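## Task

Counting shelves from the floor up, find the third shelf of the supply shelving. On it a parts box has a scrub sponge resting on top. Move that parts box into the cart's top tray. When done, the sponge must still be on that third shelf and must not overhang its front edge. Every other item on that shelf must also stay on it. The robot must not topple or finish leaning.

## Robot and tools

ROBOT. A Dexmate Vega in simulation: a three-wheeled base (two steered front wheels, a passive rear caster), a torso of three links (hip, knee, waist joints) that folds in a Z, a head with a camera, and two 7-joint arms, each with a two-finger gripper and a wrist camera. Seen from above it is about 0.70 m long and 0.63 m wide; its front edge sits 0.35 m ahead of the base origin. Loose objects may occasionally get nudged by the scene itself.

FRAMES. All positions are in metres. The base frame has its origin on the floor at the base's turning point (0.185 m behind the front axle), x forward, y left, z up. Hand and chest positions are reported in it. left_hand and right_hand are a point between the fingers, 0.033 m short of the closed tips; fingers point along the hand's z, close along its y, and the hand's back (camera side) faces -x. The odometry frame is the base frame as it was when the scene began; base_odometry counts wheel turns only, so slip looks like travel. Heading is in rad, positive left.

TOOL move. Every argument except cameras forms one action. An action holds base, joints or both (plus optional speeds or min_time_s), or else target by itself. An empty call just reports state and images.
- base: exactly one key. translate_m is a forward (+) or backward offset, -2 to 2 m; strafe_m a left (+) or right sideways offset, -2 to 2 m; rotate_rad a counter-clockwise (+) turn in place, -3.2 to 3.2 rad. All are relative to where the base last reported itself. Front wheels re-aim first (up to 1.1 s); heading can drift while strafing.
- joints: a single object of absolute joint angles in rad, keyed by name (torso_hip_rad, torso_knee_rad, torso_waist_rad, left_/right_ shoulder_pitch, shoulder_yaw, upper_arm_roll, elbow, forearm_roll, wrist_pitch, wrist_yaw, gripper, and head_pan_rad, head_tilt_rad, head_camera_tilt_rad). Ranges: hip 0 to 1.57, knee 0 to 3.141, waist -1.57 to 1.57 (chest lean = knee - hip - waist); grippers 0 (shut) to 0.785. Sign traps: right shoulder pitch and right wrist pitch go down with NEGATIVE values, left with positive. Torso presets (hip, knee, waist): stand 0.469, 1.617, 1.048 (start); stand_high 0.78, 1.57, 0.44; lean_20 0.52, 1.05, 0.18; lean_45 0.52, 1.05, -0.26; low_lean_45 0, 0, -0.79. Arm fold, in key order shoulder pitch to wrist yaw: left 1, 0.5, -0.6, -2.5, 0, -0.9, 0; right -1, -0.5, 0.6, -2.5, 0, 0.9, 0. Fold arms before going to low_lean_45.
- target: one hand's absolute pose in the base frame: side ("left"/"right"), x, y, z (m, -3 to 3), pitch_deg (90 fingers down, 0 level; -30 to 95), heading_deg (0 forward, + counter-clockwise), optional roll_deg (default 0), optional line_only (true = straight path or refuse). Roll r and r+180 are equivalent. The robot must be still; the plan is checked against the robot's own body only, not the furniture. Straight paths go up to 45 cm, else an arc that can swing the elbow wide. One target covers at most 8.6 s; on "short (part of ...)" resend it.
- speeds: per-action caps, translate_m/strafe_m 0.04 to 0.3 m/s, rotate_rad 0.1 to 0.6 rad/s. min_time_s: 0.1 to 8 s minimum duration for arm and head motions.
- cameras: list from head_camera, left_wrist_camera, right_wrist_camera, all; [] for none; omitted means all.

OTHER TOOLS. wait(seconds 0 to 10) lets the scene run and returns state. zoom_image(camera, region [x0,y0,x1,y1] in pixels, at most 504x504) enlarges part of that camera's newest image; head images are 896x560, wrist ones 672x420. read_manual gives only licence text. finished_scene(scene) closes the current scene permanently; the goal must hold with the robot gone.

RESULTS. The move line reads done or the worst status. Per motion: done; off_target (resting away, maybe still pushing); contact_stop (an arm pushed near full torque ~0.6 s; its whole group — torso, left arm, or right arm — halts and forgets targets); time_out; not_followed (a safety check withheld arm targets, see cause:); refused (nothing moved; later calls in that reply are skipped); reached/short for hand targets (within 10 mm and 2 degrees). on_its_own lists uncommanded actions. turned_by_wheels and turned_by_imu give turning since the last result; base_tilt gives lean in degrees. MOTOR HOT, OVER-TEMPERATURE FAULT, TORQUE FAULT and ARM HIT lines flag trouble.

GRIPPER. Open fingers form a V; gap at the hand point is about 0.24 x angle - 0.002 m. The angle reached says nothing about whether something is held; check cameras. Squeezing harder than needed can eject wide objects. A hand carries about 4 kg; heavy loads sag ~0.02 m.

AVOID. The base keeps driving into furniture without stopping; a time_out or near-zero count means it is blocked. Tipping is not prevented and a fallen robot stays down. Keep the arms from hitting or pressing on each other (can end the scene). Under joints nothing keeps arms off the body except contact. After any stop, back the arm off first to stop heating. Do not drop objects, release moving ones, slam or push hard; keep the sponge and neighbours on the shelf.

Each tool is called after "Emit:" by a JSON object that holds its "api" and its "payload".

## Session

Emit:
{"api": "move", "payload": {"joints": {"head_pan_rad": 0.0, "head_camera_tilt_rad": 0.2}, "cameras": ["head_camera"]}}

Emit:
{"api": "move", "payload": {"joints": {"head_pan_rad": -1.5, "head_camera_tilt_rad": 0.2}, "cameras": ["head_camera"]}}

Scene clock: 0.73 s.
Joint torques (N m): left_arm=[7.05 0.88 1.01 -5.38 -0.15 -2.81 0.1] | right_arm=[-5.58 0.82 0.61 -3.81 -0.14 2.41 0.04]
move: done
base_odometry: x=+0.000 y=+0.000 heading=+0.000
turned_by_wheels: +0.000
turned_by_imu: +0.000
base_tilt: forward=+0.1 right=+0.3
base_status: not commanded
joint_positions: torso_hip_rad=+0.469 torso_knee_rad=+1.617 torso_waist_rad=+1.048 left_shoulder_pitch_rad=+2.198 left_shoulder_yaw_rad=+0.003 left_upper_arm_roll_rad=+0.005 left_elbow_rad=-1.088 left_forearm_roll_rad=-0.002 left_wrist_pitch_rad=-0.498 left_wrist_yaw_rad=-0.008 left_gripper_rad=+0.005 right_shoulder_pitch_rad=-2.186 right_shoulder_yaw_rad=+0.017 right_upper_arm_roll_rad=+0.012 right_elbow_rad=-1.116 right_forearm_roll_rad=-0.006 right_wrist_pitch_rad=+0.502 right_wrist_yaw_rad=+0.010 right_gripper_rad=+0.005 head_pan_rad=+0.000 head_tilt_rad=+0.000 head_camera_tilt_rad=+0.199
joint_status: all done
chest: x=-0.0111 y=+0.0000 z=+1.4155 quat_wxyz=(+0.999, +0.000, +0.050, +0.000) (m; base frame)
left_hand: x=+0.1936 y=+0.2243 z=+0.6017 quat_wxyz=(+0.416, +0.003, +0.909, -0.006) pitch_deg=+40.8 heading_deg=-0.9 roll_deg=-0.6 back=up (m; base frame)
right_hand: x=+0.2193 y=-0.2262 z=+0.6163 quat_wxyz=(+0.436, +0.005, +0.900, +0.003) pitch_deg=+38.2 heading_deg=+0.0 roll_deg=+0.7 back=up (m; base frame)
pictures: head_camera
camera_calibration:
head_camera: T_world_to_cam=[[0.0100474, -0.99979, 0.0178632, 0.00285973], [-0.290799, -0.0200135, -0.956575, 1.4421], [0.956731, 0.00441647, -0.290939, 0.467717], [0, 0, 0, 1]] pos_world=[-0.0281466, 0.029655, 1.5155]

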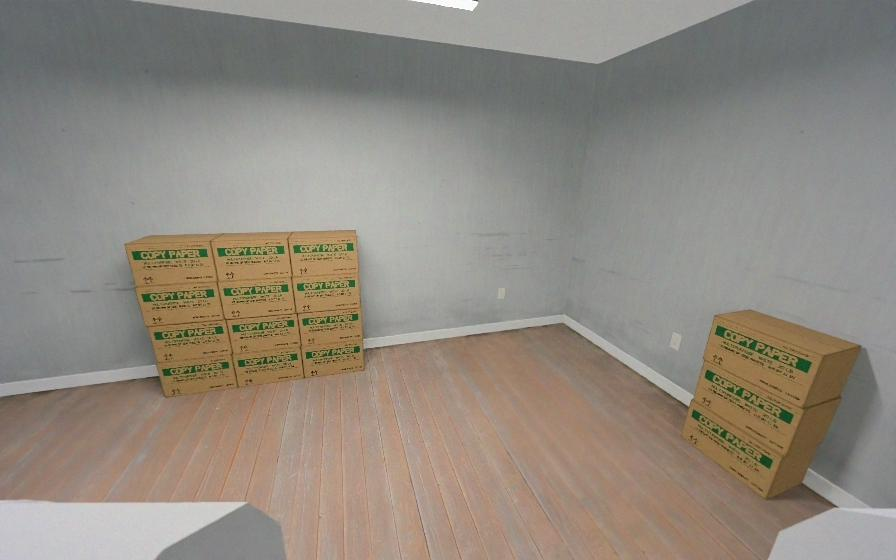

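Scene clock: 2.40 s.
Joint torques (N m): left_arm=[7.91 0.38 1.18 -3.41 0 -2.71 -0.05] | right_arm=[-4.55 -1.05 0.8 -5.21 -0.04 2.73 -0.15]
move: done
base_odometry: x=+0.000 y=+0.000 heading=+0.000
turned_by_wheels: +0.000
turned_by_imu: +0.000
base_tilt: forward=+0.1 right=+0.3
base_status: not commanded
joint_positions: torso_hip_rad=+0.469 torso_knee_rad=+1.617 torso_waist_rad=+1.048 left_shoulder_pitch_rad=+2.198 left_shoulder_yaw_rad=+0.003 left_upper_arm_roll_rad=+0.005 left_elbow_rad=-1.088 left_forearm_roll_rad=-0.002 left_wrist_pitch_rad=-0.498 left_wrist_yaw_rad=-0.008 left_gripper_rad=+0.005 right_shoulder_pitch_rad=-2.186 right_shoulder_yaw_rad=+0.017 right_upper_arm_roll_rad=+0.012 right_elbow_rad=-1.116 right_forearm_roll_rad=-0.006 right_wrist_pitch_rad=+0.502 right_wrist_yaw_rad=+0.010 right_gripper_rad=+0.005 head_pan_rad=-1.499 head_tilt_rad=+0.000 head_camera_tilt_rad=+0.199
joint_status: all done
chest: x=-0.0111 y=+0.0000 z=+1.4155 quat_wxyz=(+0.999, +0.000, +0.050, +0.000) (m; base frame)
left_hand: x=+0.1936 y=+0.2243 z=+0.6017 quat_wxyz=(+0.416, +0.003, +0.909, -0.006) pitch_deg=+40.8 heading_deg=-0.9 roll_deg=-0.6 back=up (m; base frame)
right_hand: x=+0.2193 y=-0.2262 z=+0.6163 quat_wxyz=(+0.436, +0.005, +0.900, +0.003) pitch_deg=+38.2 heading_deg=+0.0 roll_deg=+0.7 back=up (m; base frame)
pictures: head_camera
camera_calibration:
head_camera: T_world_to_cam=[[-0.989785, -0.0795847, 0.118286, -0.224262], [-0.131651, 0.191827, -0.972559, 1.47825], [0.0547104, -0.978197, -0.200345, 0.262822], [0, 0, 0, 1]] pos_world=[-0.041737, -0.0443262, 1.51687]

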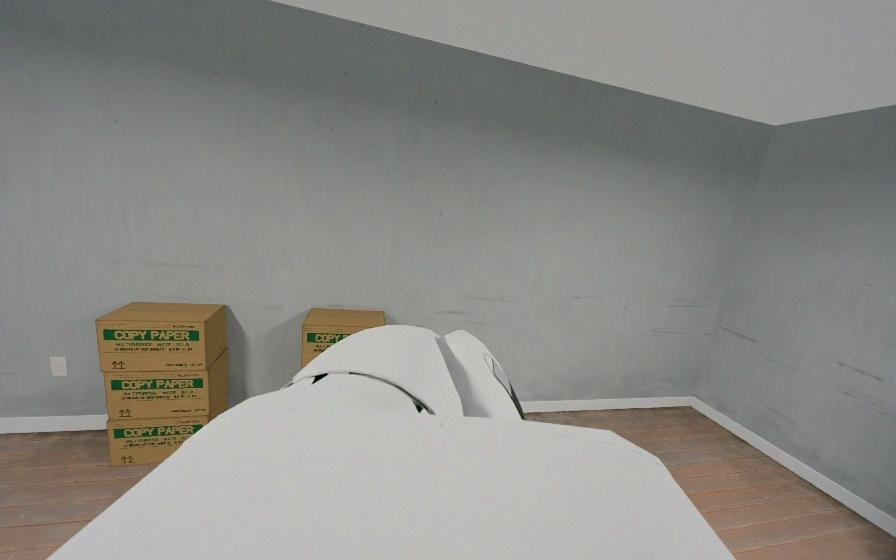

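Emit:
{"api": "move", "payload": {"joints": {"head_pan_rad": -2.75, "head_camera_tilt_rad": 0.2}, "cameras": ["head_camera"]}}

Emit:
{"api": "zoom_image", "payload": {"camera": "head_camera", "region": [100, 80, 600, 400]}}

Scene clock: 4.57 s.
Joint torques (N m): left_arm=[6.78 0 1.05 -4.09 -0.14 -2.78 0.08] | right_arm=[-3.99 1.03 0.43 -3.6 0.08 2.65 0.02]
move: done
base_odometry: x=+0.000 y=+0.000 heading=+0.000
turned_by_wheels: +0.000
turned_by_imu: +0.001
base_tilt: forward=+0.2 right=+0.3
base_status: not commanded
joint_positions: torso_hip_rad=+0.469 torso_knee_rad=+1.617 torso_waist_rad=+1.048 left_shoulder_pitch_rad=+2.198 left_shoulder_yaw_rad=+0.003 left_upper_arm_roll_rad=+0.005 left_elbow_rad=-1.088 left_forearm_roll_rad=-0.002 left_wrist_pitch_rad=-0.498 left_wrist_yaw_rad=-0.008 left_gripper_rad=+0.005 right_shoulder_pitch_rad=-2.186 right_shoulder_yaw_rad=+0.017 right_upper_arm_roll_rad=+0.012 right_elbow_rad=-1.116 right_forearm_roll_rad=-0.006 right_wrist_pitch_rad=+0.502 right_wrist_yaw_rad=+0.010 right_gripper_rad=+0.005 head_pan_rad=-2.749 head_tilt_rad=+0.000 head_camera_tilt_rad=+0.199
joint_status: all done
chest: x=-0.0111 y=+0.0000 z=+1.4155 quat_wxyz=(+0.999, +0.000, +0.050, +0.000) (m; base frame)
left_hand: x=+0.1936 y=+0.2243 z=+0.6017 quat_wxyz=(+0.416, +0.003, +0.909, -0.006) pitch_deg=+40.8 heading_deg=-0.9 roll_deg=-0.6 back=up (m; base frame)
right_hand: x=+0.2193 y=-0.2262 z=+0.6163 quat_wxyz=(+0.436, +0.005, +0.900, +0.003) pitch_deg=+38.2 heading_deg=+0.0 roll_deg=+0.7 back=up (m; base frame)
pictures: head_camera
camera_calibration:
head_camera: T_world_to_cam=[[-0.385961, 0.920713, 0.057638, -0.0870976], [0.0725038, 0.0925608, -0.993064, 1.52463], [-0.919662, -0.379105, -0.10248, 0.041483], [0, 0, 0, 1]] pos_world=[-0.106007, -0.0452026, 1.52332]

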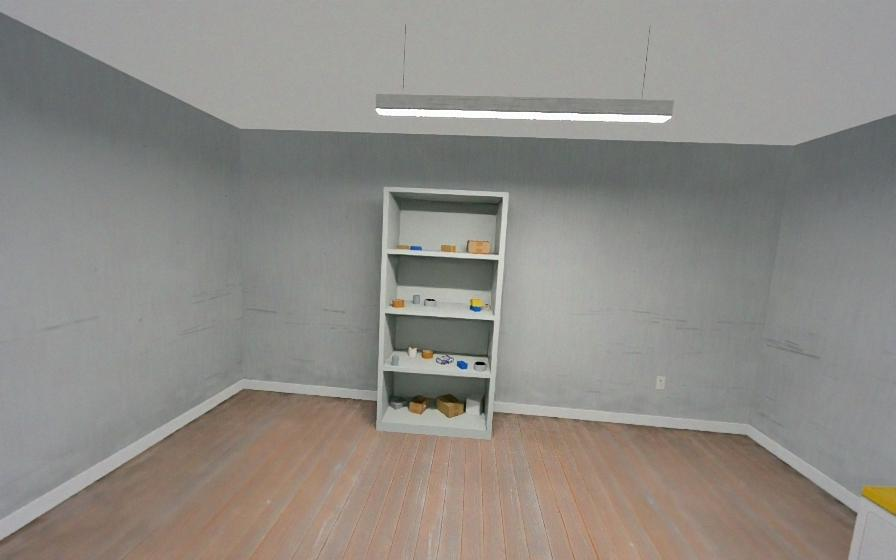

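Scaled by 1.008 from the camera's 896x560 image, which has a finer 960x600 frame.

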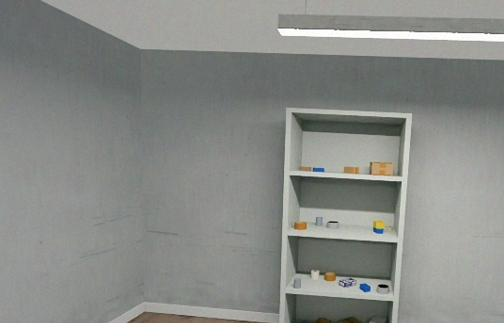

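Emit:
{"api": "zoom_image", "payload": {"camera": "head_camera", "region": [365, 180, 525, 450]}}

Emit:
{"api": "zoom_image", "payload": {"camera": "head_camera", "region": [440, 280, 510, 330]}}

Scaled by 1.867 from the camera's 896x560 image, which has a finer 960x600 frame.

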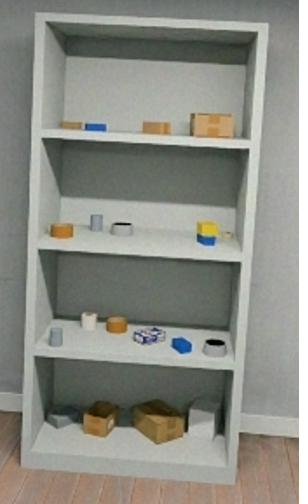

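Scaled by 7.200 from the camera's 896x560 image, which has a finer 960x600 frame.

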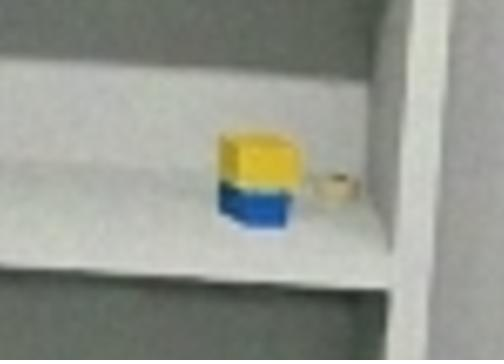

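Emit:
{"api": "move", "payload": {"base": {"rotate_rad": -2.79}, "joints": {"right_shoulder_pitch_rad": -1.66, "right_shoulder_yaw_rad": -0.17, "right_upper_arm_roll_rad": -0.15, "right_elbow_rad": -2.5, "right_forearm_roll_rad": 0.5, "right_wrist_pitch_rad": -1.1, "right_wrist_yaw_rad": -0.5, "head_pan_rad": 0.0, "head_camera_tilt_rad": 0.2}, "cameras": ["head_camera"]}}

Emit:
{"api": "zoom_image", "payload": {"camera": "head_camera", "region": [340, 90, 540, 390]}}

Scene clock: 14.73 s.
Joint torques (N m): left_arm=[6.95 0.56 1 -2.96 -0.11 -2.73 0.09] | right_arm=[13.34 -0.4 -1.24 -12.7 -0.09 2.77 -0.16]
move: done
base_odometry: x=+0.000 y=+0.000 heading=-2.788
turned_by_wheels: -2.787
turned_by_imu: -2.710
base_tilt: forward=+0.2 right=+0.3
base_status: done
joint_positions: torso_hip_rad=+0.469 torso_knee_rad=+1.617 torso_waist_rad=+1.048 left_shoulder_pitch_rad=+2.198 left_shoulder_yaw_rad=+0.003 left_upper_arm_roll_rad=+0.005 left_elbow_rad=-1.088 left_forearm_roll_rad=-0.002 left_wrist_pitch_rad=-0.498 left_wrist_yaw_rad=-0.008 left_gripper_rad=+0.005 right_shoulder_pitch_rad=-1.663 right_shoulder_yaw_rad=-0.169 right_upper_arm_roll_rad=-0.149 right_elbow_rad=-2.494 right_forearm_roll_rad=+0.498 right_wrist_pitch_rad=-1.095 right_wrist_yaw_rad=-0.498 right_gripper_rad=+0.005 head_pan_rad=-0.001 head_tilt_rad=+0.000 head_camera_tilt_rad=+0.199
joint_status: all done
chest: x=-0.0111 y=+0.0000 z=+1.4155 quat_wxyz=(+0.999, +0.000, +0.050, +0.000) (m; base frame)
left_hand: x=+0.1936 y=+0.2243 z=+0.6017 quat_wxyz=(+0.416, +0.003, +0.909, -0.006) pitch_deg=+40.8 heading_deg=-0.9 roll_deg=-0.6 back=up (m; base frame)
right_hand: x=+0.5765 y=-0.1523 z=+1.0688 quat_wxyz=(+0.536, -0.006, +0.844, +0.030) pitch_deg=+25.0 heading_deg=+3.7 roll_deg=+2.8 back=up (m; base frame)
pictures: head_camera
camera_calibration:
head_camera: T_world_to_cam=[[0.00936201, -0.999795, 0.017932, 0.00270413], [-0.29082, -0.01988, -0.956571, 1.4421], [0.956732, 0.00374044, -0.290947, 0.467729], [0, 0, 0, 1]] pos_world=[-0.0281263, 0.0296229, 1.5155]

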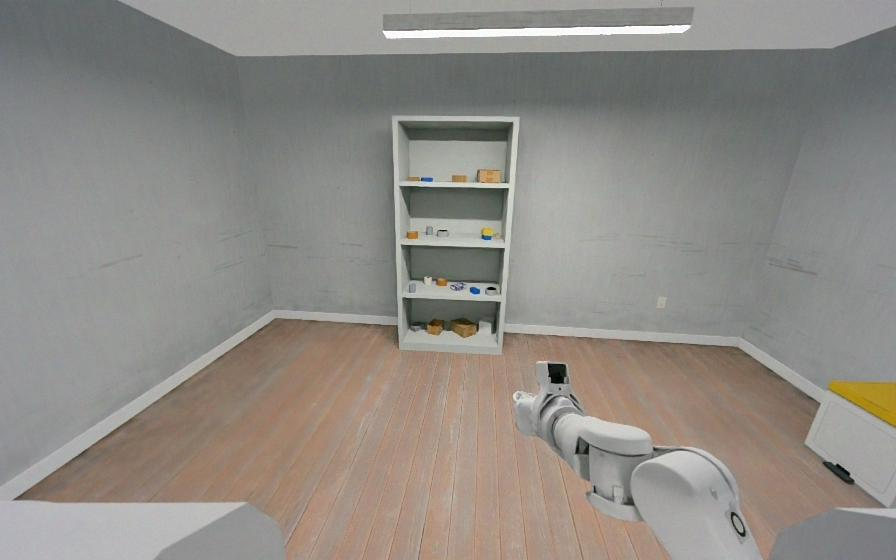

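Scaled by 1.680 from the camera's 896x560 image, which has a finer 960x600 frame.

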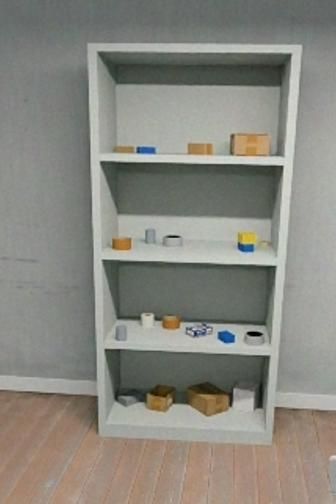

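Emit:
{"api": "zoom_image", "payload": {"camera": "head_camera", "region": [400, 210, 520, 270]}}

Scaled by 4.200 from the camera's 896x560 image, which has a finer 960x600 frame.

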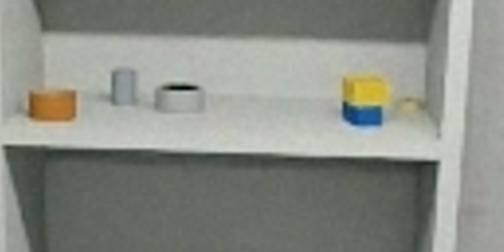

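Emit:
{"api": "move", "payload": {"base": {"rotate_rad": -0.05}, "cameras": []}}

Emit:
{"api": "move", "payload": {"base": {"translate_m": 1.85}, "joints": {"head_camera_tilt_rad": 0.45, "right_gripper_rad": 0.58}, "cameras": ["head_camera"]}}

Emit:
{"api": "zoom_image", "payload": {"camera": "head_camera", "region": [420, 190, 600, 310]}}

Scene clock: 17.57 s.
Joint torques (N m): left_arm=[7.87 0.68 1.03 -3.85 -0.07 -2.51 0.2] | right_arm=[14.74 -2.15 -0.71 -14.35 -0.26 3.44 -0.23]
move: done
base_odometry: x=+0.000 y=+0.000 heading=-2.837
turned_by_wheels: -0.050
turned_by_imu: -0.047
base_tilt: forward=+0.1 right=+0.3
base_status: done
joint_positions: torso_hip_rad=+0.469 torso_knee_rad=+1.617 torso_waist_rad=+1.048 left_shoulder_pitch_rad=+2.198 left_shoulder_yaw_rad=+0.003 left_upper_arm_roll_rad=+0.005 left_elbow_rad=-1.088 left_forearm_roll_rad=-0.002 left_wrist_pitch_rad=-0.498 left_wrist_yaw_rad=-0.008 left_gripper_rad=+0.005 right_shoulder_pitch_rad=-1.660 right_shoulder_yaw_rad=-0.170 right_upper_arm_roll_rad=-0.150 right_elbow_rad=-2.499 right_forearm_roll_rad=+0.500 right_wrist_pitch_rad=-1.100 right_wrist_yaw_rad=-0.500 right_gripper_rad=+0.005 head_pan_rad=-0.001 head_tilt_rad=+0.000 head_camera_tilt_rad=+0.199
joint_status: not commanded
chest: x=-0.0111 y=+0.0000 z=+1.4155 quat_wxyz=(+0.999, +0.000, +0.050, +0.000) (m; base frame)
left_hand: x=+0.1936 y=+0.2243 z=+0.6017 quat_wxyz=(+0.416, +0.003, +0.909, -0.006) pitch_deg=+40.8 heading_deg=-0.9 roll_deg=-0.6 back=up (m; base frame)
right_hand: x=+0.5762 y=-0.1515 z=+1.0710 quat_wxyz=(+0.537, -0.008, +0.843, +0.030) pitch_deg=+25.0 heading_deg=+3.8 roll_deg=+2.7 back=up (m; base frame)
pictures: none
No camera images: "cameras" was empty.

Scene clock: 25.90 s.
Joint torques (N m): left_arm=[6.96 1.01 1.31 -4.32 0.01 -2.83 0.01] | right_arm=[12.8 -1.07 -0.82 -12.83 -0.04 2.72 -0.12]
move: done
base_odometry: x=-1.767 y=-0.550 heading=-2.838
turned_by_wheels: -0.001
turned_by_imu: -0.008
base_tilt: forward=+0.2 right=+0.3
base_status: done
joint_positions: torso_hip_rad=+0.469 torso_knee_rad=+1.617 torso_waist_rad=+1.048 left_shoulder_pitch_rad=+2.198 left_shoulder_yaw_rad=+0.003 left_upper_arm_roll_rad=+0.005 left_elbow_rad=-1.088 left_forearm_roll_rad=-0.002 left_wrist_pitch_rad=-0.498 left_wrist_yaw_rad=-0.008 left_gripper_rad=+0.005 right_shoulder_pitch_rad=-1.660 right_shoulder_yaw_rad=-0.170 right_upper_arm_roll_rad=-0.150 right_elbow_rad=-2.500 right_forearm_roll_rad=+0.500 right_wrist_pitch_rad=-1.100 right_wrist_yaw_rad=-0.500 right_gripper_rad=+0.580 head_pan_rad=-0.001 head_tilt_rad=+0.000 head_camera_tilt_rad=+0.449
joint_status: all done
chest: x=-0.0110 y=+0.0000 z=+1.4155 quat_wxyz=(+0.999, +0.000, +0.050, +0.000) (m; base frame)
left_hand: x=+0.1936 y=+0.2243 z=+0.6016 quat_wxyz=(+0.416, +0.003, +0.909, -0.006) pitch_deg=+40.8 heading_deg=-0.9 roll_deg=-0.6 back=up (m; base frame)
right_hand: x=+0.5763 y=-0.1515 z=+1.0710 quat_wxyz=(+0.537, -0.008, +0.843, +0.030) pitch_deg=+25.0 heading_deg=+3.8 roll_deg=+2.7 back=up (m; base frame)
pictures: head_camera
camera_calibration:
head_camera: T_world_to_cam=[[0.0135644, -0.999797, 0.014882, 0.00755288], [-0.518552, -0.0197593, -0.854818, 1.27349], [0.854939, 0.00387802, -0.518715, 0.797331], [0, 0, 0, 1]] pos_world=[-0.0213996, 0.0296226, 1.50208]

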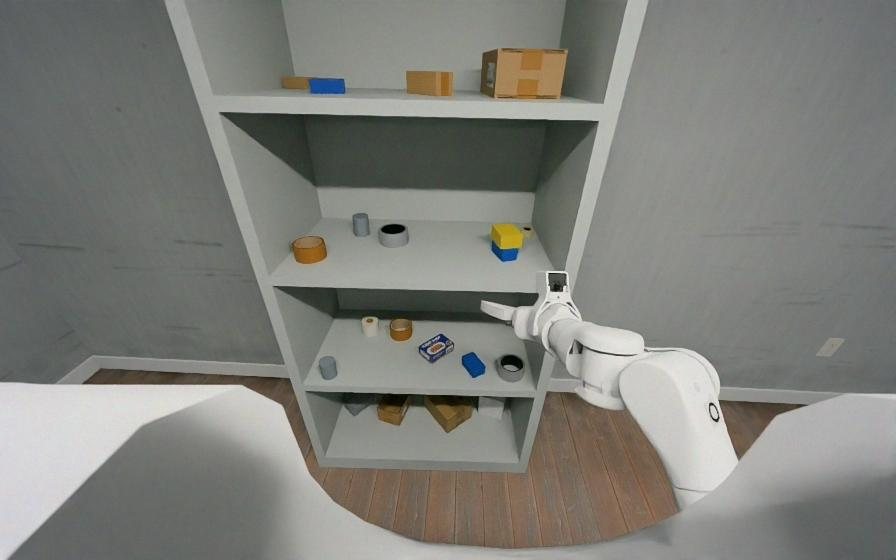

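Scaled by 2.800 from the camera's 896x560 image, which has a finer 960x600 frame.

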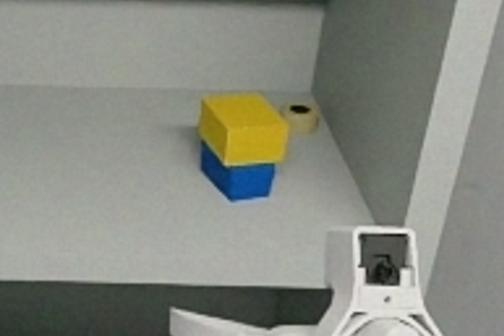

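Emit:
{"api": "move", "payload": {"base": {"translate_m": 0.22}, "joints": {"right_gripper_rad": 0.55}, "cameras": []}}

Emit:
{"api": "move", "payload": {"target": {"side": "right", "x": 0.635, "y": -0.205, "z": 1.09, "pitch_deg": 30, "heading_deg": 14, "line_only": true}, "cameras": ["head_camera", "right_wrist_camera"]}}

Emit:
{"api": "zoom_image", "payload": {"camera": "right_wrist_camera", "region": [230, 110, 430, 270]}}

Scene clock: 30.67 s.
Joint torques (N m): left_arm=[7.21 0.15 1.19 -3.99 -0.03 -2.88 0.12] | right_arm=[13.21 -1.17 -1.13 -12.98 -0.15 3.23 -0.13]
move: done
base_odometry: x=-1.977 y=-0.615 heading=-2.838
turned_by_wheels: -0.001
turned_by_imu: -0.001
base_tilt: forward=+0.2 right=+0.3
base_status: done
joint_positions: torso_hip_rad=+0.469 torso_knee_rad=+1.617 torso_waist_rad=+1.048 left_shoulder_pitch_rad=+2.198 left_shoulder_yaw_rad=+0.003 left_upper_arm_roll_rad=+0.005 left_elbow_rad=-1.088 left_forearm_roll_rad=-0.002 left_wrist_pitch_rad=-0.498 left_wrist_yaw_rad=-0.008 left_gripper_rad=+0.005 right_shoulder_pitch_rad=-1.660 right_shoulder_yaw_rad=-0.170 right_upper_arm_roll_rad=-0.150 right_elbow_rad=-2.500 right_forearm_roll_rad=+0.500 right_wrist_pitch_rad=-1.100 right_wrist_yaw_rad=-0.500 right_gripper_rad=+0.550 head_pan_rad=-0.001 head_tilt_rad=+0.000 head_camera_tilt_rad=+0.449
joint_status: all done
chest: x=-0.0110 y=+0.0000 z=+1.4155 quat_wxyz=(+0.999, +0.000, +0.050, +0.000) (m; base frame)
left_hand: x=+0.1936 y=+0.2243 z=+0.6016 quat_wxyz=(+0.416, +0.003, +0.909, -0.006) pitch_deg=+40.8 heading_deg=-0.9 roll_deg=-0.6 back=up (m; base frame)
right_hand: x=+0.5763 y=-0.1515 z=+1.0709 quat_wxyz=(+0.537, -0.008, +0.843, +0.030) pitch_deg=+25.0 heading_deg=+3.8 roll_deg=+2.7 back=up (m; base frame)
pictures: none
No camera images: "cameras" was empty.

Scene clock: 33.57 s.
Joint torques (N m): left_arm=[8.31 -0.18 1.18 -4.58 -0.09 -2.96 0.12] | right_arm=[17.34 -4.63 6.5 -5.65 -0.13 2.62 0.23]
move: done
base_odometry: x=-1.977 y=-0.615 heading=-2.838
turned_by_wheels: +0.000
turned_by_imu: +0.001
base_tilt: forward=+0.2 right=+0.4
base_status: not commanded
joint_positions: torso_hip_rad=+0.469 torso_knee_rad=+1.617 torso_waist_rad=+1.048 left_shoulder_pitch_rad=+2.198 left_shoulder_yaw_rad=+0.003 left_upper_arm_roll_rad=+0.005 left_elbow_rad=-1.088 left_forearm_roll_rad=-0.002 left_wrist_pitch_rad=-0.498 left_wrist_yaw_rad=-0.008 left_gripper_rad=+0.005 right_shoulder_pitch_rad=-1.377 right_shoulder_yaw_rad=-0.405 right_upper_arm_roll_rad=+0.071 right_elbow_rad=-2.298 right_forearm_roll_rad=+0.676 right_wrist_pitch_rad=-1.294 right_wrist_yaw_rad=-0.157 right_gripper_rad=+0.550 head_pan_rad=-0.001 head_tilt_rad=+0.000 head_camera_tilt_rad=+0.449
joint_status: not commanded
chest: x=-0.0110 y=+0.0000 z=+1.4155 quat_wxyz=(+0.999, +0.000, +0.050, +0.000) (m; base frame)
left_hand: x=+0.1936 y=+0.2243 z=+0.6016 quat_wxyz=(+0.416, +0.003, +0.909, -0.006) pitch_deg=+40.8 heading_deg=-0.9 roll_deg=-0.6 back=up (m; base frame)
right_hand: x=+0.6340 y=-0.2036 z=+1.0887 quat_wxyz=(+0.496, -0.105, +0.860, +0.060) pitch_deg=+30.0 heading_deg=+13.9 roll_deg=+0.0 back=up (m; base frame)
right_hand_status: reached (straight line, planned for 1.4 s): 2 mm and 0.1 deg off.
pictures: head_camera, right_wrist_camera
camera_calibration:
head_camera: T_world_to_cam=[[0.0135656, -0.999797, 0.0148808, 0.00755411], [-0.51863, -0.0197592, -0.854771, 1.27344], [0.854891, 0.00387786, -0.518793, 0.797399], [0, 0, 0, 1]] pos_world=[-0.0213468, 0.0296226, 1.50207]
right_wrist_camera: T_world_to_cam=[[0.205554, -0.977874, 0.0388528, -0.379613], [-0.606, -0.158357, -0.779543, 1.25213], [0.768447, 0.136694, -0.625143, 0.376245], [0, 0, 0, 1]] pos_world=[0.547696, -0.22436, 1.22604]

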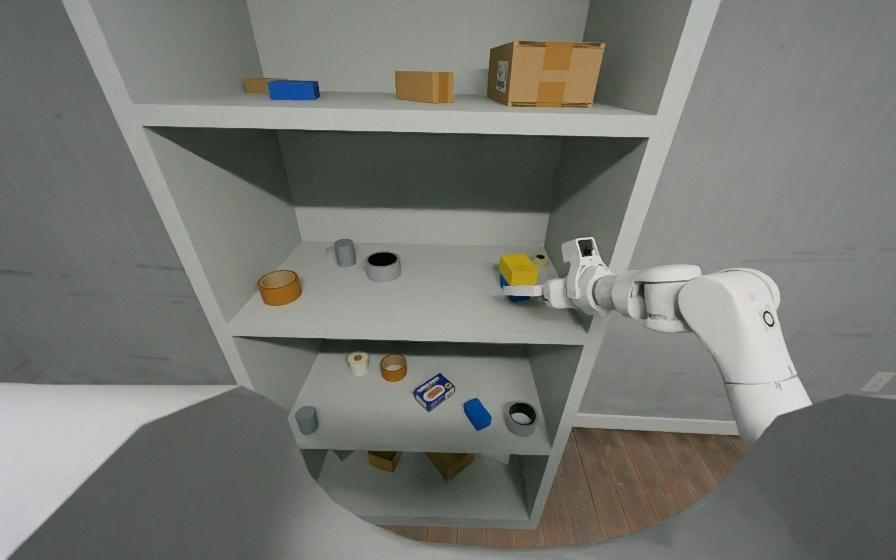

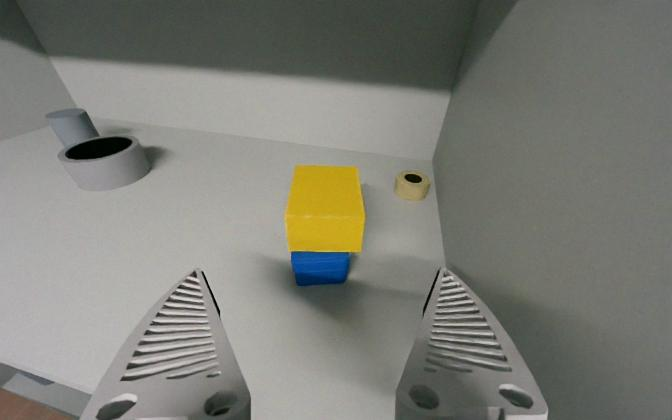

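Scaled by 2.520 from the camera's 672x420 image, which has a finer 960x600 frame.

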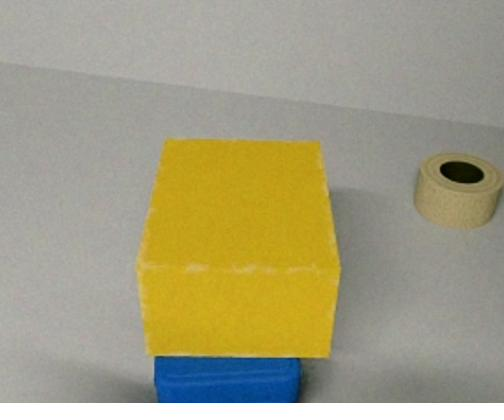

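Emit:
{"api": "move", "payload": {"target": {"side": "right", "x": 0.763, "y": -0.1755, "z": 1.056, "pitch_deg": 30, "heading_deg": 13, "line_only": true}, "cameras": ["head_camera", "right_wrist_camera"]}}

Scene clock: 38.13 s.
Joint torques (N m): left_arm=[7.1 0.47 1.11 -4.3 -0.05 -3.06 0.2] | right_arm=[24.8 -0.58 2.51 -8.89 -0.19 3.57 0.23]
move: done
base_odometry: x=-1.977 y=-0.615 heading=-2.838
turned_by_wheels: +0.000
turned_by_imu: +0.001
base_tilt: forward=+0.2 right=+0.3
base_status: not commanded
joint_positions: torso_hip_rad=+0.469 torso_knee_rad=+1.617 torso_waist_rad=+1.048 left_shoulder_pitch_rad=+2.198 left_shoulder_yaw_rad=+0.003 left_upper_arm_roll_rad=+0.005 left_elbow_rad=-1.088 left_forearm_roll_rad=-0.002 left_wrist_pitch_rad=-0.498 left_wrist_yaw_rad=-0.008 left_gripper_rad=+0.005 right_shoulder_pitch_rad=-1.052 right_shoulder_yaw_rad=-0.367 right_upper_arm_roll_rad=-0.204 right_elbow_rad=-1.751 right_forearm_roll_rad=+0.538 right_wrist_pitch_rad=-1.022 right_wrist_yaw_rad=-0.106 right_gripper_rad=+0.550 head_pan_rad=-0.001 head_tilt_rad=+0.000 head_camera_tilt_rad=+0.449
joint_status: not commanded
chest: x=-0.0110 y=+0.0000 z=+1.4155 quat_wxyz=(+0.999, +0.000, +0.050, +0.000) (m; base frame)
left_hand: x=+0.1936 y=+0.2243 z=+0.6016 quat_wxyz=(+0.416, +0.003, +0.909, -0.006) pitch_deg=+40.8 heading_deg=-0.9 roll_deg=-0.6 back=up (m; base frame)
right_hand: x=+0.7617 y=-0.1759 z=+1.0558 quat_wxyz=(+0.496, -0.098, +0.861, +0.057) pitch_deg=+30.0 heading_deg=+13.0 roll_deg=+0.0 back=up (m; base frame)
right_hand_status: reached (straight line, planned for 2.1 s): 1 mm and 0.1 deg off.
pictures: head_camera, right_wrist_camera
camera_calibration:
head_camera: T_world_to_cam=[[0.0135655, -0.999797, 0.0148808, 0.00755409], [-0.51863, -0.0197591, -0.854771, 1.27344], [0.854891, 0.00387777, -0.518793, 0.797399], [0, 0, 0, 1]] pos_world=[-0.0213466, 0.0296226, 1.50207]
right_wrist_camera: T_world_to_cam=[[0.190413, -0.980964, 0.0381069, -0.365702], [-0.609349, -0.148535, -0.778866, 1.31183], [0.769699, 0.125085, -0.626032, 0.251767], [0, 0, 0, 1]] pos_world=[0.675214, -0.195379, 1.19329]

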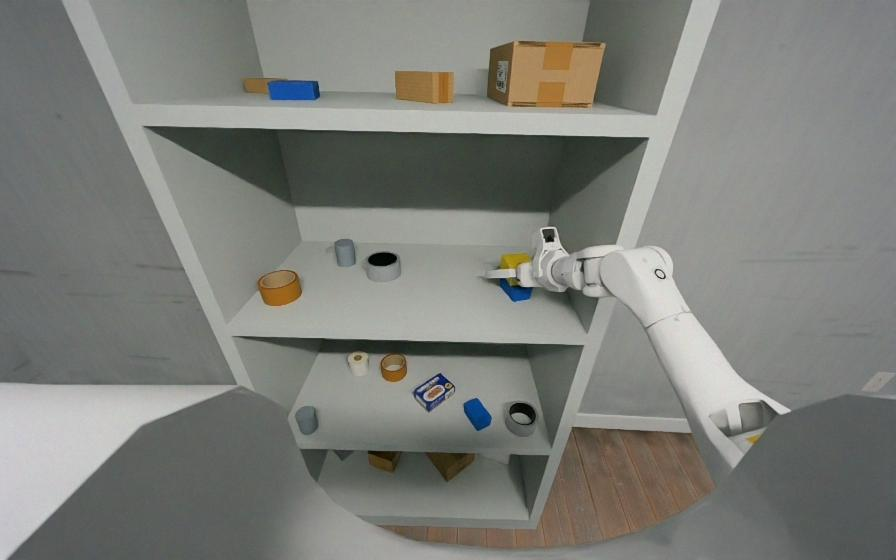

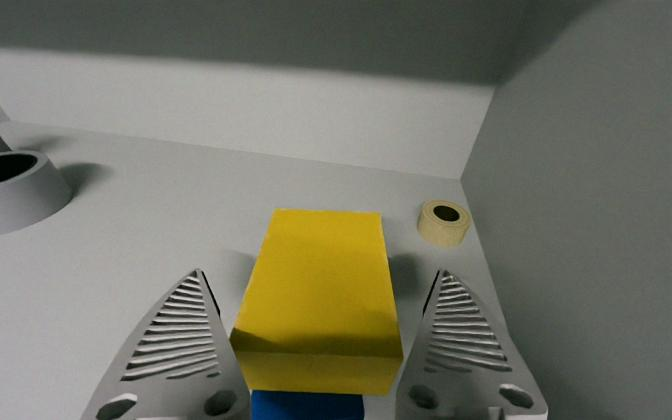

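Emit:
{"api": "move", "payload": {"joints": {"right_gripper_rad": 0.3}, "cameras": ["right_wrist_camera"]}}

Scene clock: 39.17 s.
Joint torques (N m): left_arm=[6.87 0.13 0.99 -3.26 -0.03 -2.89 0.12] | right_arm=[23.85 1.05 1.19 -7.86 -0.36 2.26 0.17]
move: done
base_odometry: x=-1.977 y=-0.615 heading=-2.838
turned_by_wheels: +0.000
turned_by_imu: +0.000
base_tilt: forward=+0.1 right=+0.3
base_status: not commanded
joint_positions: torso_hip_rad=+0.469 torso_knee_rad=+1.617 torso_waist_rad=+1.048 left_shoulder_pitch_rad=+2.198 left_shoulder_yaw_rad=+0.003 left_upper_arm_roll_rad=+0.005 left_elbow_rad=-1.088 left_forearm_roll_rad=-0.002 left_wrist_pitch_rad=-0.498 left_wrist_yaw_rad=-0.008 left_gripper_rad=+0.005 right_shoulder_pitch_rad=-1.049 right_shoulder_yaw_rad=-0.366 right_upper_arm_roll_rad=-0.206 right_elbow_rad=-1.746 right_forearm_roll_rad=+0.537 right_wrist_pitch_rad=-1.020 right_wrist_yaw_rad=-0.106 right_gripper_rad=+0.301 head_pan_rad=-0.001 head_tilt_rad=+0.000 head_camera_tilt_rad=+0.449
joint_status: all done
chest: x=-0.0110 y=+0.0000 z=+1.4155 quat_wxyz=(+0.999, +0.000, +0.050, +0.000) (m; base frame)
left_hand: x=+0.1936 y=+0.2243 z=+0.6016 quat_wxyz=(+0.416, +0.003, +0.909, -0.006) pitch_deg=+40.8 heading_deg=-0.9 roll_deg=-0.6 back=up (m; base frame)
right_hand: x=+0.7626 y=-0.1757 z=+1.0556 quat_wxyz=(+0.496, -0.098, +0.861, +0.057) pitch_deg=+30.0 heading_deg=+13.0 roll_deg=+0.0 back=up (m; base frame)
pictures: right_wrist_camera
camera_calibration:
right_wrist_camera: T_world_to_cam=[[0.190339, -0.98096, 0.038569, -0.36613], [-0.609318, -0.14885, -0.77883, 1.31215], [0.769742, 0.124741, -0.626049, 0.250746], [0, 0, 0, 1]] pos_world=[0.676196, -0.195124, 1.19304]

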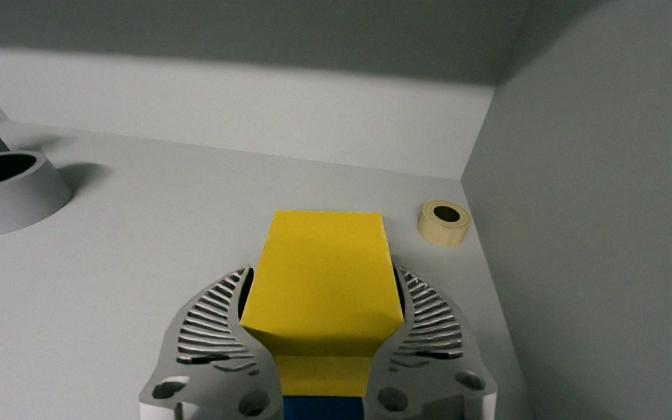

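Emit:
{"api": "move", "payload": {"target": {"side": "right", "x": 0.762, "y": -0.168, "z": 1.092, "pitch_deg": 30, "heading_deg": 13, "line_only": true}, "cameras": ["right_wrist_camera"]}}

Emit:
{"api": "move", "payload": {"target": {"side": "right", "x": 0.76, "y": 0.015, "z": 1.046, "pitch_deg": 30, "heading_deg": 13, "line_only": true}, "cameras": ["head_camera", "right_wrist_camera"]}}

Scene clock: 42.37 s.
Joint torques (N m): left_arm=[6.45 0.88 1.18 -5.18 -0.06 -3.67 -0.02] | right_arm=[25.97 -2.29 6.67 -12.37 -0.09 2.36 -0.24]
move: done
base_odometry: x=-1.977 y=-0.615 heading=-2.838
turned_by_wheels: +0.000
turned_by_imu: +0.001
base_tilt: forward=+0.2 right=+0.3
base_status: not commanded
joint_positions: torso_hip_rad=+0.469 torso_knee_rad=+1.617 torso_waist_rad=+1.048 left_shoulder_pitch_rad=+2.198 left_shoulder_yaw_rad=+0.003 left_upper_arm_roll_rad=+0.005 left_elbow_rad=-1.088 left_forearm_roll_rad=-0.002 left_wrist_pitch_rad=-0.498 left_wrist_yaw_rad=-0.008 left_gripper_rad=+0.005 right_shoulder_pitch_rad=-1.003 right_shoulder_yaw_rad=-0.341 right_upper_arm_roll_rad=-0.185 right_elbow_rad=-1.800 right_forearm_roll_rad=+0.563 right_wrist_pitch_rad=-1.127 right_wrist_yaw_rad=-0.144 right_gripper_rad=+0.301 head_pan_rad=-0.001 head_tilt_rad=+0.000 head_camera_tilt_rad=+0.449
joint_status: not commanded
chest: x=-0.0110 y=+0.0000 z=+1.4155 quat_wxyz=(+0.999, +0.000, +0.050, +0.000) (m; base frame)
left_hand: x=+0.1936 y=+0.2243 z=+0.6016 quat_wxyz=(+0.416, +0.003, +0.909, -0.006) pitch_deg=+40.8 heading_deg=-0.9 roll_deg=-0.6 back=up (m; base frame)
right_hand: x=+0.7618 y=-0.1683 z=+1.0894 quat_wxyz=(+0.496, -0.098, +0.861, +0.057) pitch_deg=+30.1 heading_deg=+13.0 roll_deg=+0.0 back=up (m; base frame)
right_hand_status: reached (straight line, planned for 0.7 s): 3 mm and 0.1 deg off.
pictures: right_wrist_camera
camera_calibration:
right_wrist_camera: T_world_to_cam=[[0.190747, -0.980879, 0.0386157, -0.36032], [-0.609752, -0.149221, -0.778418, 1.33888], [0.769297, 0.124935, -0.626557, 0.272509], [0, 0, 0, 1]] pos_world=[0.675473, -0.187688, 1.22686]

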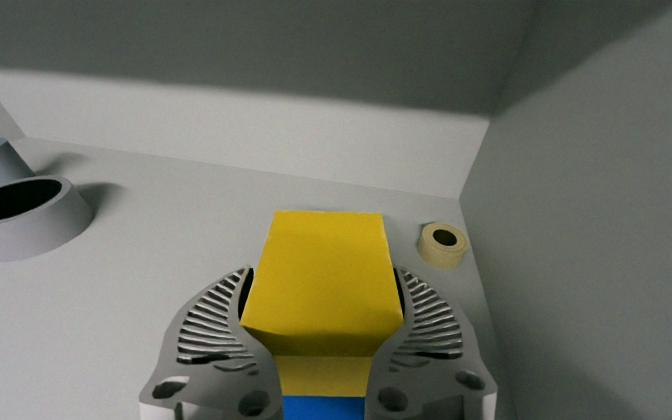

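Scene clock: 45.30 s.
Joint torques (N m): left_arm=[7.4 0.1 1.09 -3.63 -0.08 -2.9 0.01] | right_arm=[24.73 4.18 0.02 -7.78 -0.6 3.22 -0.12]
move: done
base_odometry: x=-1.977 y=-0.615 heading=-2.838
turned_by_wheels: +0.000
turned_by_imu: +0.001
base_tilt: forward=+0.1 right=+0.3
base_status: not commanded
joint_positions: torso_hip_rad=+0.469 torso_knee_rad=+1.617 torso_waist_rad=+1.048 left_shoulder_pitch_rad=+2.198 left_shoulder_yaw_rad=+0.003 left_upper_arm_roll_rad=+0.005 left_elbow_rad=-1.088 left_forearm_roll_rad=-0.002 left_wrist_pitch_rad=-0.498 left_wrist_yaw_rad=-0.008 left_gripper_rad=+0.005 right_shoulder_pitch_rad=-0.977 right_shoulder_yaw_rad=+0.006 right_upper_arm_roll_rad=-0.423 right_elbow_rad=-1.586 right_forearm_roll_rad=+0.434 right_wrist_pitch_rad=-0.964 right_wrist_yaw_rad=-0.399 right_gripper_rad=+0.301 head_pan_rad=-0.001 head_tilt_rad=+0.000 head_camera_tilt_rad=+0.449
joint_status: not commanded
chest: x=-0.0110 y=+0.0000 z=+1.4155 quat_wxyz=(+0.999, +0.000, +0.050, +0.000) (m; base frame)
left_hand: x=+0.1936 y=+0.2243 z=+0.6016 quat_wxyz=(+0.416, +0.003, +0.909, -0.006) pitch_deg=+40.8 heading_deg=-0.9 roll_deg=-0.6 back=up (m; base frame)
right_hand: x=+0.7601 y=+0.0117 z=+1.0457 quat_wxyz=(+0.496, -0.098, +0.861, +0.057) pitch_deg=+30.1 heading_deg=+13.0 roll_deg=+0.0 back=up (m; base frame)
right_hand_status: reached (straight line, planned for 1.5 s): 3 mm and 0.1 deg off.
pictures: head_camera, right_wrist_camera
camera_calibration:
head_camera: T_world_to_cam=[[0.0135655, -0.999797, 0.0148808, 0.00755409], [-0.51863, -0.0197591, -0.854771, 1.27344], [0.854891, 0.00387779, -0.518792, 0.797399], [0, 0, 0, 1]] pos_world=[-0.0213469, 0.0296226, 1.50207]
right_wrist_camera: T_world_to_cam=[[0.190198, -0.981005, 0.0381408, -0.180886], [-0.609842, -0.148504, -0.778486, 1.33086], [0.769362, 0.124807, -0.626503, 0.223899], [0, 0, 0, 1]] pos_world=[0.673758, -0.00775684, 1.18323]

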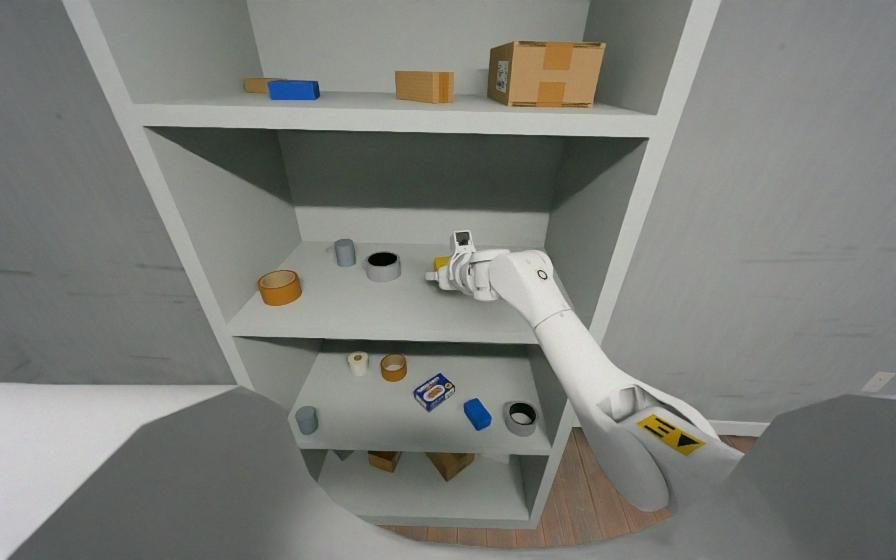

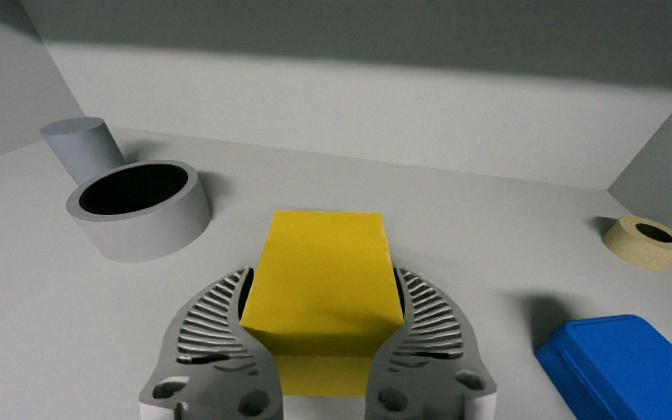

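Emit:
{"api": "move", "payload": {"target": {"side":"right","x":0.76,"y":0.015,"z":1.012,"pitch_deg":30,"heading_deg":13,"line_only":true}, "cameras": ["right_wrist_camera","head_camera"]}}

Scene clock: 49.53 s.
Joint torques (N m): left_arm=[7 0.15 1.4 -4.79 -0.09 -3.24 0.1] | right_arm=[6.75 -0.56 -0.21 -1.1 0 0.95 0.35]
move: done
base_odometry: x=-1.977 y=-0.615 heading=-2.839
turned_by_wheels: +0.000
turned_by_imu: +0.001
base_tilt: forward=+0.1 right=+0.3
base_status: not commanded
joint_positions: torso_hip_rad=+0.469 torso_knee_rad=+1.617 torso_waist_rad=+1.048 left_shoulder_pitch_rad=+2.198 left_shoulder_yaw_rad=+0.003 left_upper_arm_roll_rad=+0.005 left_elbow_rad=-1.088 left_forearm_roll_rad=-0.002 left_wrist_pitch_rad=-0.498 left_wrist_yaw_rad=-0.008 left_gripper_rad=+0.005 right_shoulder_pitch_rad=-1.002 right_shoulder_yaw_rad=-0.002 right_upper_arm_roll_rad=-0.452 right_elbow_rad=-1.513 right_forearm_roll_rad=+0.411 right_wrist_pitch_rad=-0.859 right_wrist_yaw_rad=-0.374 right_gripper_rad=+0.301 head_pan_rad=-0.001 head_tilt_rad=+0.000 head_camera_tilt_rad=+0.449
joint_status: not commanded
chest: x=-0.0114 y=+0.0000 z=+1.4155 quat_wxyz=(+0.999, +0.000, +0.050, +0.000) (m; base frame)
left_hand: x=+0.1935 y=+0.2243 z=+0.6017 quat_wxyz=(+0.417, +0.003, +0.909, -0.006) pitch_deg=+40.8 heading_deg=-0.9 roll_deg=-0.6 back=up (m; base frame)
right_hand: x=+0.7601 y=+0.0150 z=+1.0141 quat_wxyz=(+0.498, -0.098, +0.860, +0.057) pitch_deg=+29.9 heading_deg=+13.0 roll_deg=+0.0 back=up (m; base frame)
right_hand_status: reached (straight line, planned for 0.7 s): 2 mm and 0.1 deg off.
pictures: head_camera, right_wrist_camera
camera_calibration:
head_camera: T_world_to_cam=[[0.0135653, -0.999797, 0.0148867, 0.00755175], [-0.51821, -0.0197622, -0.855025, 1.2736], [0.855146, 0.00388422, -0.518373, 0.797185], [0, 0, 0, 1]] pos_world=[-0.0218196, 0.0296229, 1.50209]
right_wrist_camera: T_world_to_cam=[[0.190202, -0.980998, 0.0382968, -0.176581], [-0.607377, -0.14823, -0.780462, 1.30682], [0.771308, 0.125185, -0.624029, 0.199655], [0, 0, 0, 1]] pos_world=[0.673325, -0.00450839, 1.15128]

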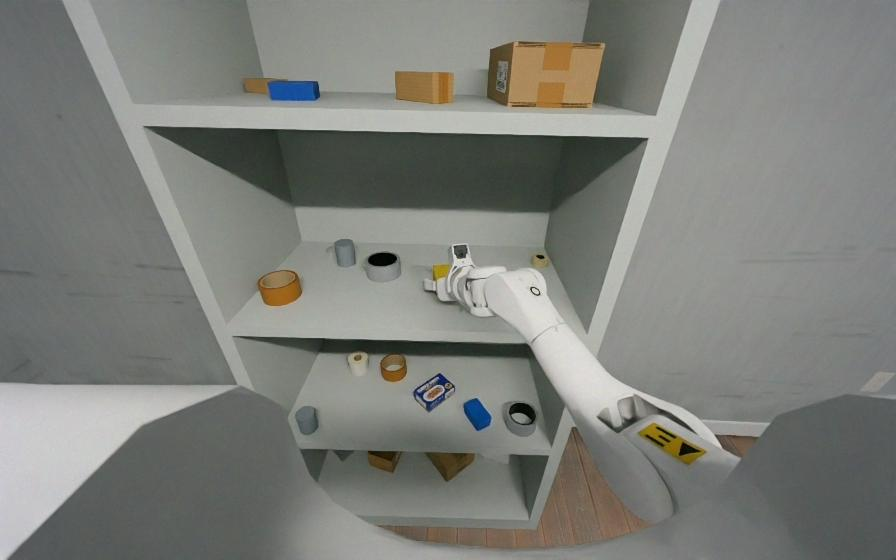

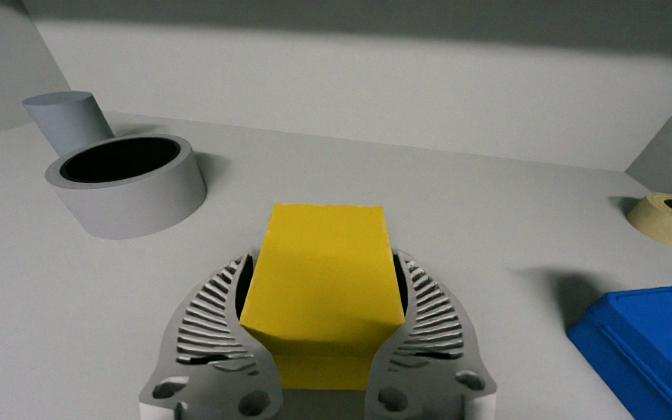

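Emit:
{"api": "move", "payload": {"target": {"side":"right","x":0.76,"y":0.015,"z":1.006,"pitch_deg":30,"heading_deg":13,"line_only":true}, "cameras": ["right_wrist_camera"]}}

Scene clock: 50.70 s.
Joint torques (N m): left_arm=[7.11 0.57 1.17 -3.91 0.02 -3.21 0.05] | right_arm=[-2.5 -2.54 -2.01 6.29 0.39 -3.91 0.29]
move: done
base_odometry: x=-1.977 y=-0.615 heading=-2.839
turned_by_wheels: +0.000
turned_by_imu: +0.000
base_tilt: forward=+0.1 right=+0.3
base_status: not commanded
joint_positions: torso_hip_rad=+0.469 torso_knee_rad=+1.617 torso_waist_rad=+1.048 left_shoulder_pitch_rad=+2.198 left_shoulder_yaw_rad=+0.003 left_upper_arm_roll_rad=+0.005 left_elbow_rad=-1.088 left_forearm_roll_rad=-0.002 left_wrist_pitch_rad=-0.498 left_wrist_yaw_rad=-0.008 left_gripper_rad=+0.005 right_shoulder_pitch_rad=-1.004 right_shoulder_yaw_rad=-0.004 right_upper_arm_roll_rad=-0.456 right_elbow_rad=-1.500 right_forearm_roll_rad=+0.408 right_wrist_pitch_rad=-0.841 right_wrist_yaw_rad=-0.369 right_gripper_rad=+0.301 head_pan_rad=-0.001 head_tilt_rad=+0.000 head_camera_tilt_rad=+0.449
joint_status: not commanded
chest: x=-0.0118 y=+0.0000 z=+1.4155 quat_wxyz=(+0.999, +0.000, +0.050, +0.000) (m; base frame)
left_hand: x=+0.1936 y=+0.2243 z=+0.6019 quat_wxyz=(+0.417, +0.003, +0.909, -0.006) pitch_deg=+40.7 heading_deg=-0.9 roll_deg=-0.6 back=up (m; base frame)
right_hand: x=+0.7605 y=+0.0151 z=+1.0102 quat_wxyz=(+0.499, -0.098, +0.859, +0.057) pitch_deg=+29.8 heading_deg=+13.0 roll_deg=+0.0 back=up (m; base frame)
right_hand_status: reached (straight line, planned for 0.3 s): 4 mm and 0.2 deg off.
pictures: right_wrist_camera
camera_calibration:
right_wrist_camera: T_world_to_cam=[[0.189963, -0.981054, 0.0380405, -0.175969], [-0.605601, -0.147584, -0.781963, 1.30421], [0.772762, 0.125507, -0.622163, 0.193908], [0, 0, 0, 1]] pos_world=[0.673414, -0.00449111, 1.14718]

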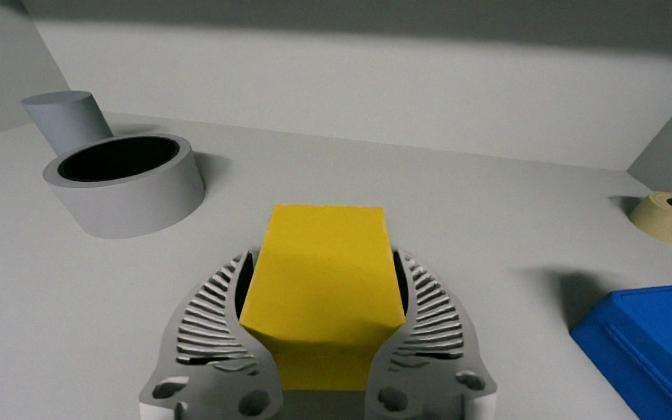

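Emit:
{"api": "move", "payload": {"joints": {"right_gripper_rad":0.55}, "cameras": ["right_wrist_camera"]}}

Emit:
{"api": "move", "payload": {"target": {"side":"right","x":0.745,"y":0.01,"z":1.12,"pitch_deg":30,"heading_deg":13,"line_only":true}, "cameras": ["right_wrist_camera"]}}

Scene clock: 51.87 s.
Joint torques (N m): left_arm=[7.47 0.08 1.26 -3.73 0.01 -2.4 0.1] | right_arm=[6.47 -0.22 -0.8 -2.4 0.24 -0.1 0.15]
move: done
base_odometry: x=-1.977 y=-0.615 heading=-2.839
turned_by_wheels: +0.000
turned_by_imu: +0.000
base_tilt: forward=+0.1 right=+0.2
base_status: not commanded
joint_positions: torso_hip_rad=+0.469 torso_knee_rad=+1.617 torso_waist_rad=+1.048 left_shoulder_pitch_rad=+2.198 left_shoulder_yaw_rad=+0.003 left_upper_arm_roll_rad=+0.005 left_elbow_rad=-1.088 left_forearm_roll_rad=-0.002 left_wrist_pitch_rad=-0.498 left_wrist_yaw_rad=-0.008 left_gripper_rad=+0.005 right_shoulder_pitch_rad=-1.005 right_shoulder_yaw_rad=-0.004 right_upper_arm_roll_rad=-0.457 right_elbow_rad=-1.495 right_forearm_roll_rad=+0.407 right_wrist_pitch_rad=-0.837 right_wrist_yaw_rad=-0.368 right_gripper_rad=+0.550 head_pan_rad=-0.001 head_tilt_rad=+0.000 head_camera_tilt_rad=+0.449
joint_status: all done
chest: x=-0.0115 y=+0.0000 z=+1.4155 quat_wxyz=(+0.999, +0.000, +0.050, +0.000) (m; base frame)
left_hand: x=+0.1936 y=+0.2243 z=+0.6018 quat_wxyz=(+0.417, +0.003, +0.909, -0.006) pitch_deg=+40.8 heading_deg=-0.9 roll_deg=-0.6 back=up (m; base frame)
right_hand: x=+0.7603 y=+0.0149 z=+1.0072 quat_wxyz=(+0.498, -0.098, +0.860, +0.057) pitch_deg=+29.9 heading_deg=+13.0 roll_deg=+0.0 back=up (m; base frame)
pictures: right_wrist_camera
camera_calibration:
right_wrist_camera: T_world_to_cam=[[0.190196, -0.980994, 0.0384206, -0.176537], [-0.607392, -0.148327, -0.780432, 1.30157], [0.771298, 0.125098, -0.624059, 0.195304], [0, 0, 0, 1]] pos_world=[0.673503, -0.00455631, 1.14445]

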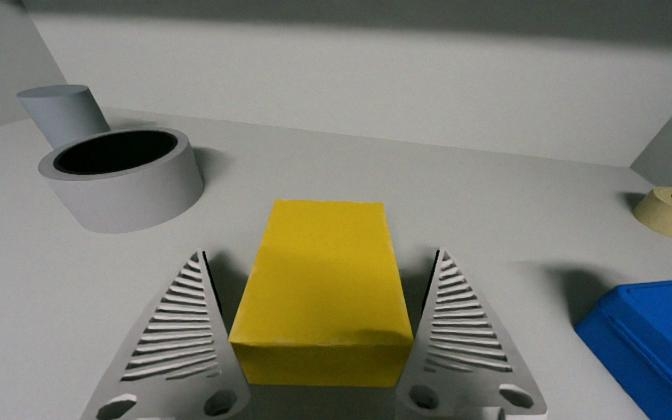

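Scene clock: 54.87 s.
Joint torques (N m): left_arm=[7.23 -0.11 1.2 -3.44 -0.03 -2.32 0.03] | right_arm=[25.43 6.26 4.56 -13.49 0.11 3.37 -0.5]
move: done
base_odometry: x=-1.977 y=-0.615 heading=-2.839
turned_by_wheels: +0.000
turned_by_imu: +0.001
base_tilt: forward=+0.1 right=+0.3
base_status: not commanded
joint_positions: torso_hip_rad=+0.469 torso_knee_rad=+1.617 torso_waist_rad=+1.048 left_shoulder_pitch_rad=+2.198 left_shoulder_yaw_rad=+0.003 left_upper_arm_roll_rad=+0.005 left_elbow_rad=-1.088 left_forearm_roll_rad=-0.002 left_wrist_pitch_rad=-0.498 left_wrist_yaw_rad=-0.008 left_gripper_rad=+0.005 right_shoulder_pitch_rad=-0.933 right_shoulder_yaw_rad=+0.061 right_upper_arm_roll_rad=-0.355 right_elbow_rad=-1.757 right_forearm_roll_rad=+0.483 right_wrist_pitch_rad=-1.204 right_wrist_yaw_rad=-0.485 right_gripper_rad=+0.550 head_pan_rad=-0.001 head_tilt_rad=+0.000 head_camera_tilt_rad=+0.449
joint_status: not commanded
chest: x=-0.0112 y=+0.0000 z=+1.4155 quat_wxyz=(+0.999, +0.000, +0.050, +0.000) (m; base frame)
left_hand: x=+0.1936 y=+0.2243 z=+0.6017 quat_wxyz=(+0.416, +0.003, +0.909, -0.006) pitch_deg=+40.8 heading_deg=-0.9 roll_deg=-0.6 back=up (m; base frame)
right_hand: x=+0.7453 y=+0.0103 z=+1.1173 quat_wxyz=(+0.496, -0.098, +0.861, +0.057) pitch_deg=+30.1 heading_deg=+13.0 roll_deg=+0.0 back=up (m; base frame)
right_hand_status: reached (straight line, planned for 1.5 s): 3 mm and 0.1 deg off.
pictures: right_wrist_camera
camera_calibration:
right_wrist_camera: T_world_to_cam=[[0.190803, -0.980866, 0.0386764, -0.183224], [-0.609923, -0.149333, -0.778263, 1.37709], [0.769148, 0.124905, -0.626746, 0.28074], [0, 0, 0, 1]] pos_world=[0.65895, -0.00913866, 1.25478]

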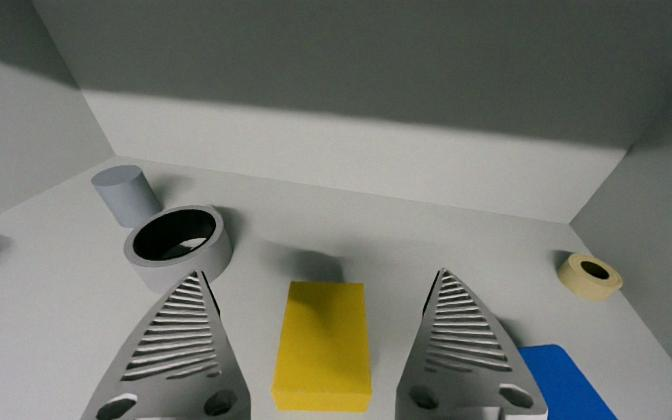

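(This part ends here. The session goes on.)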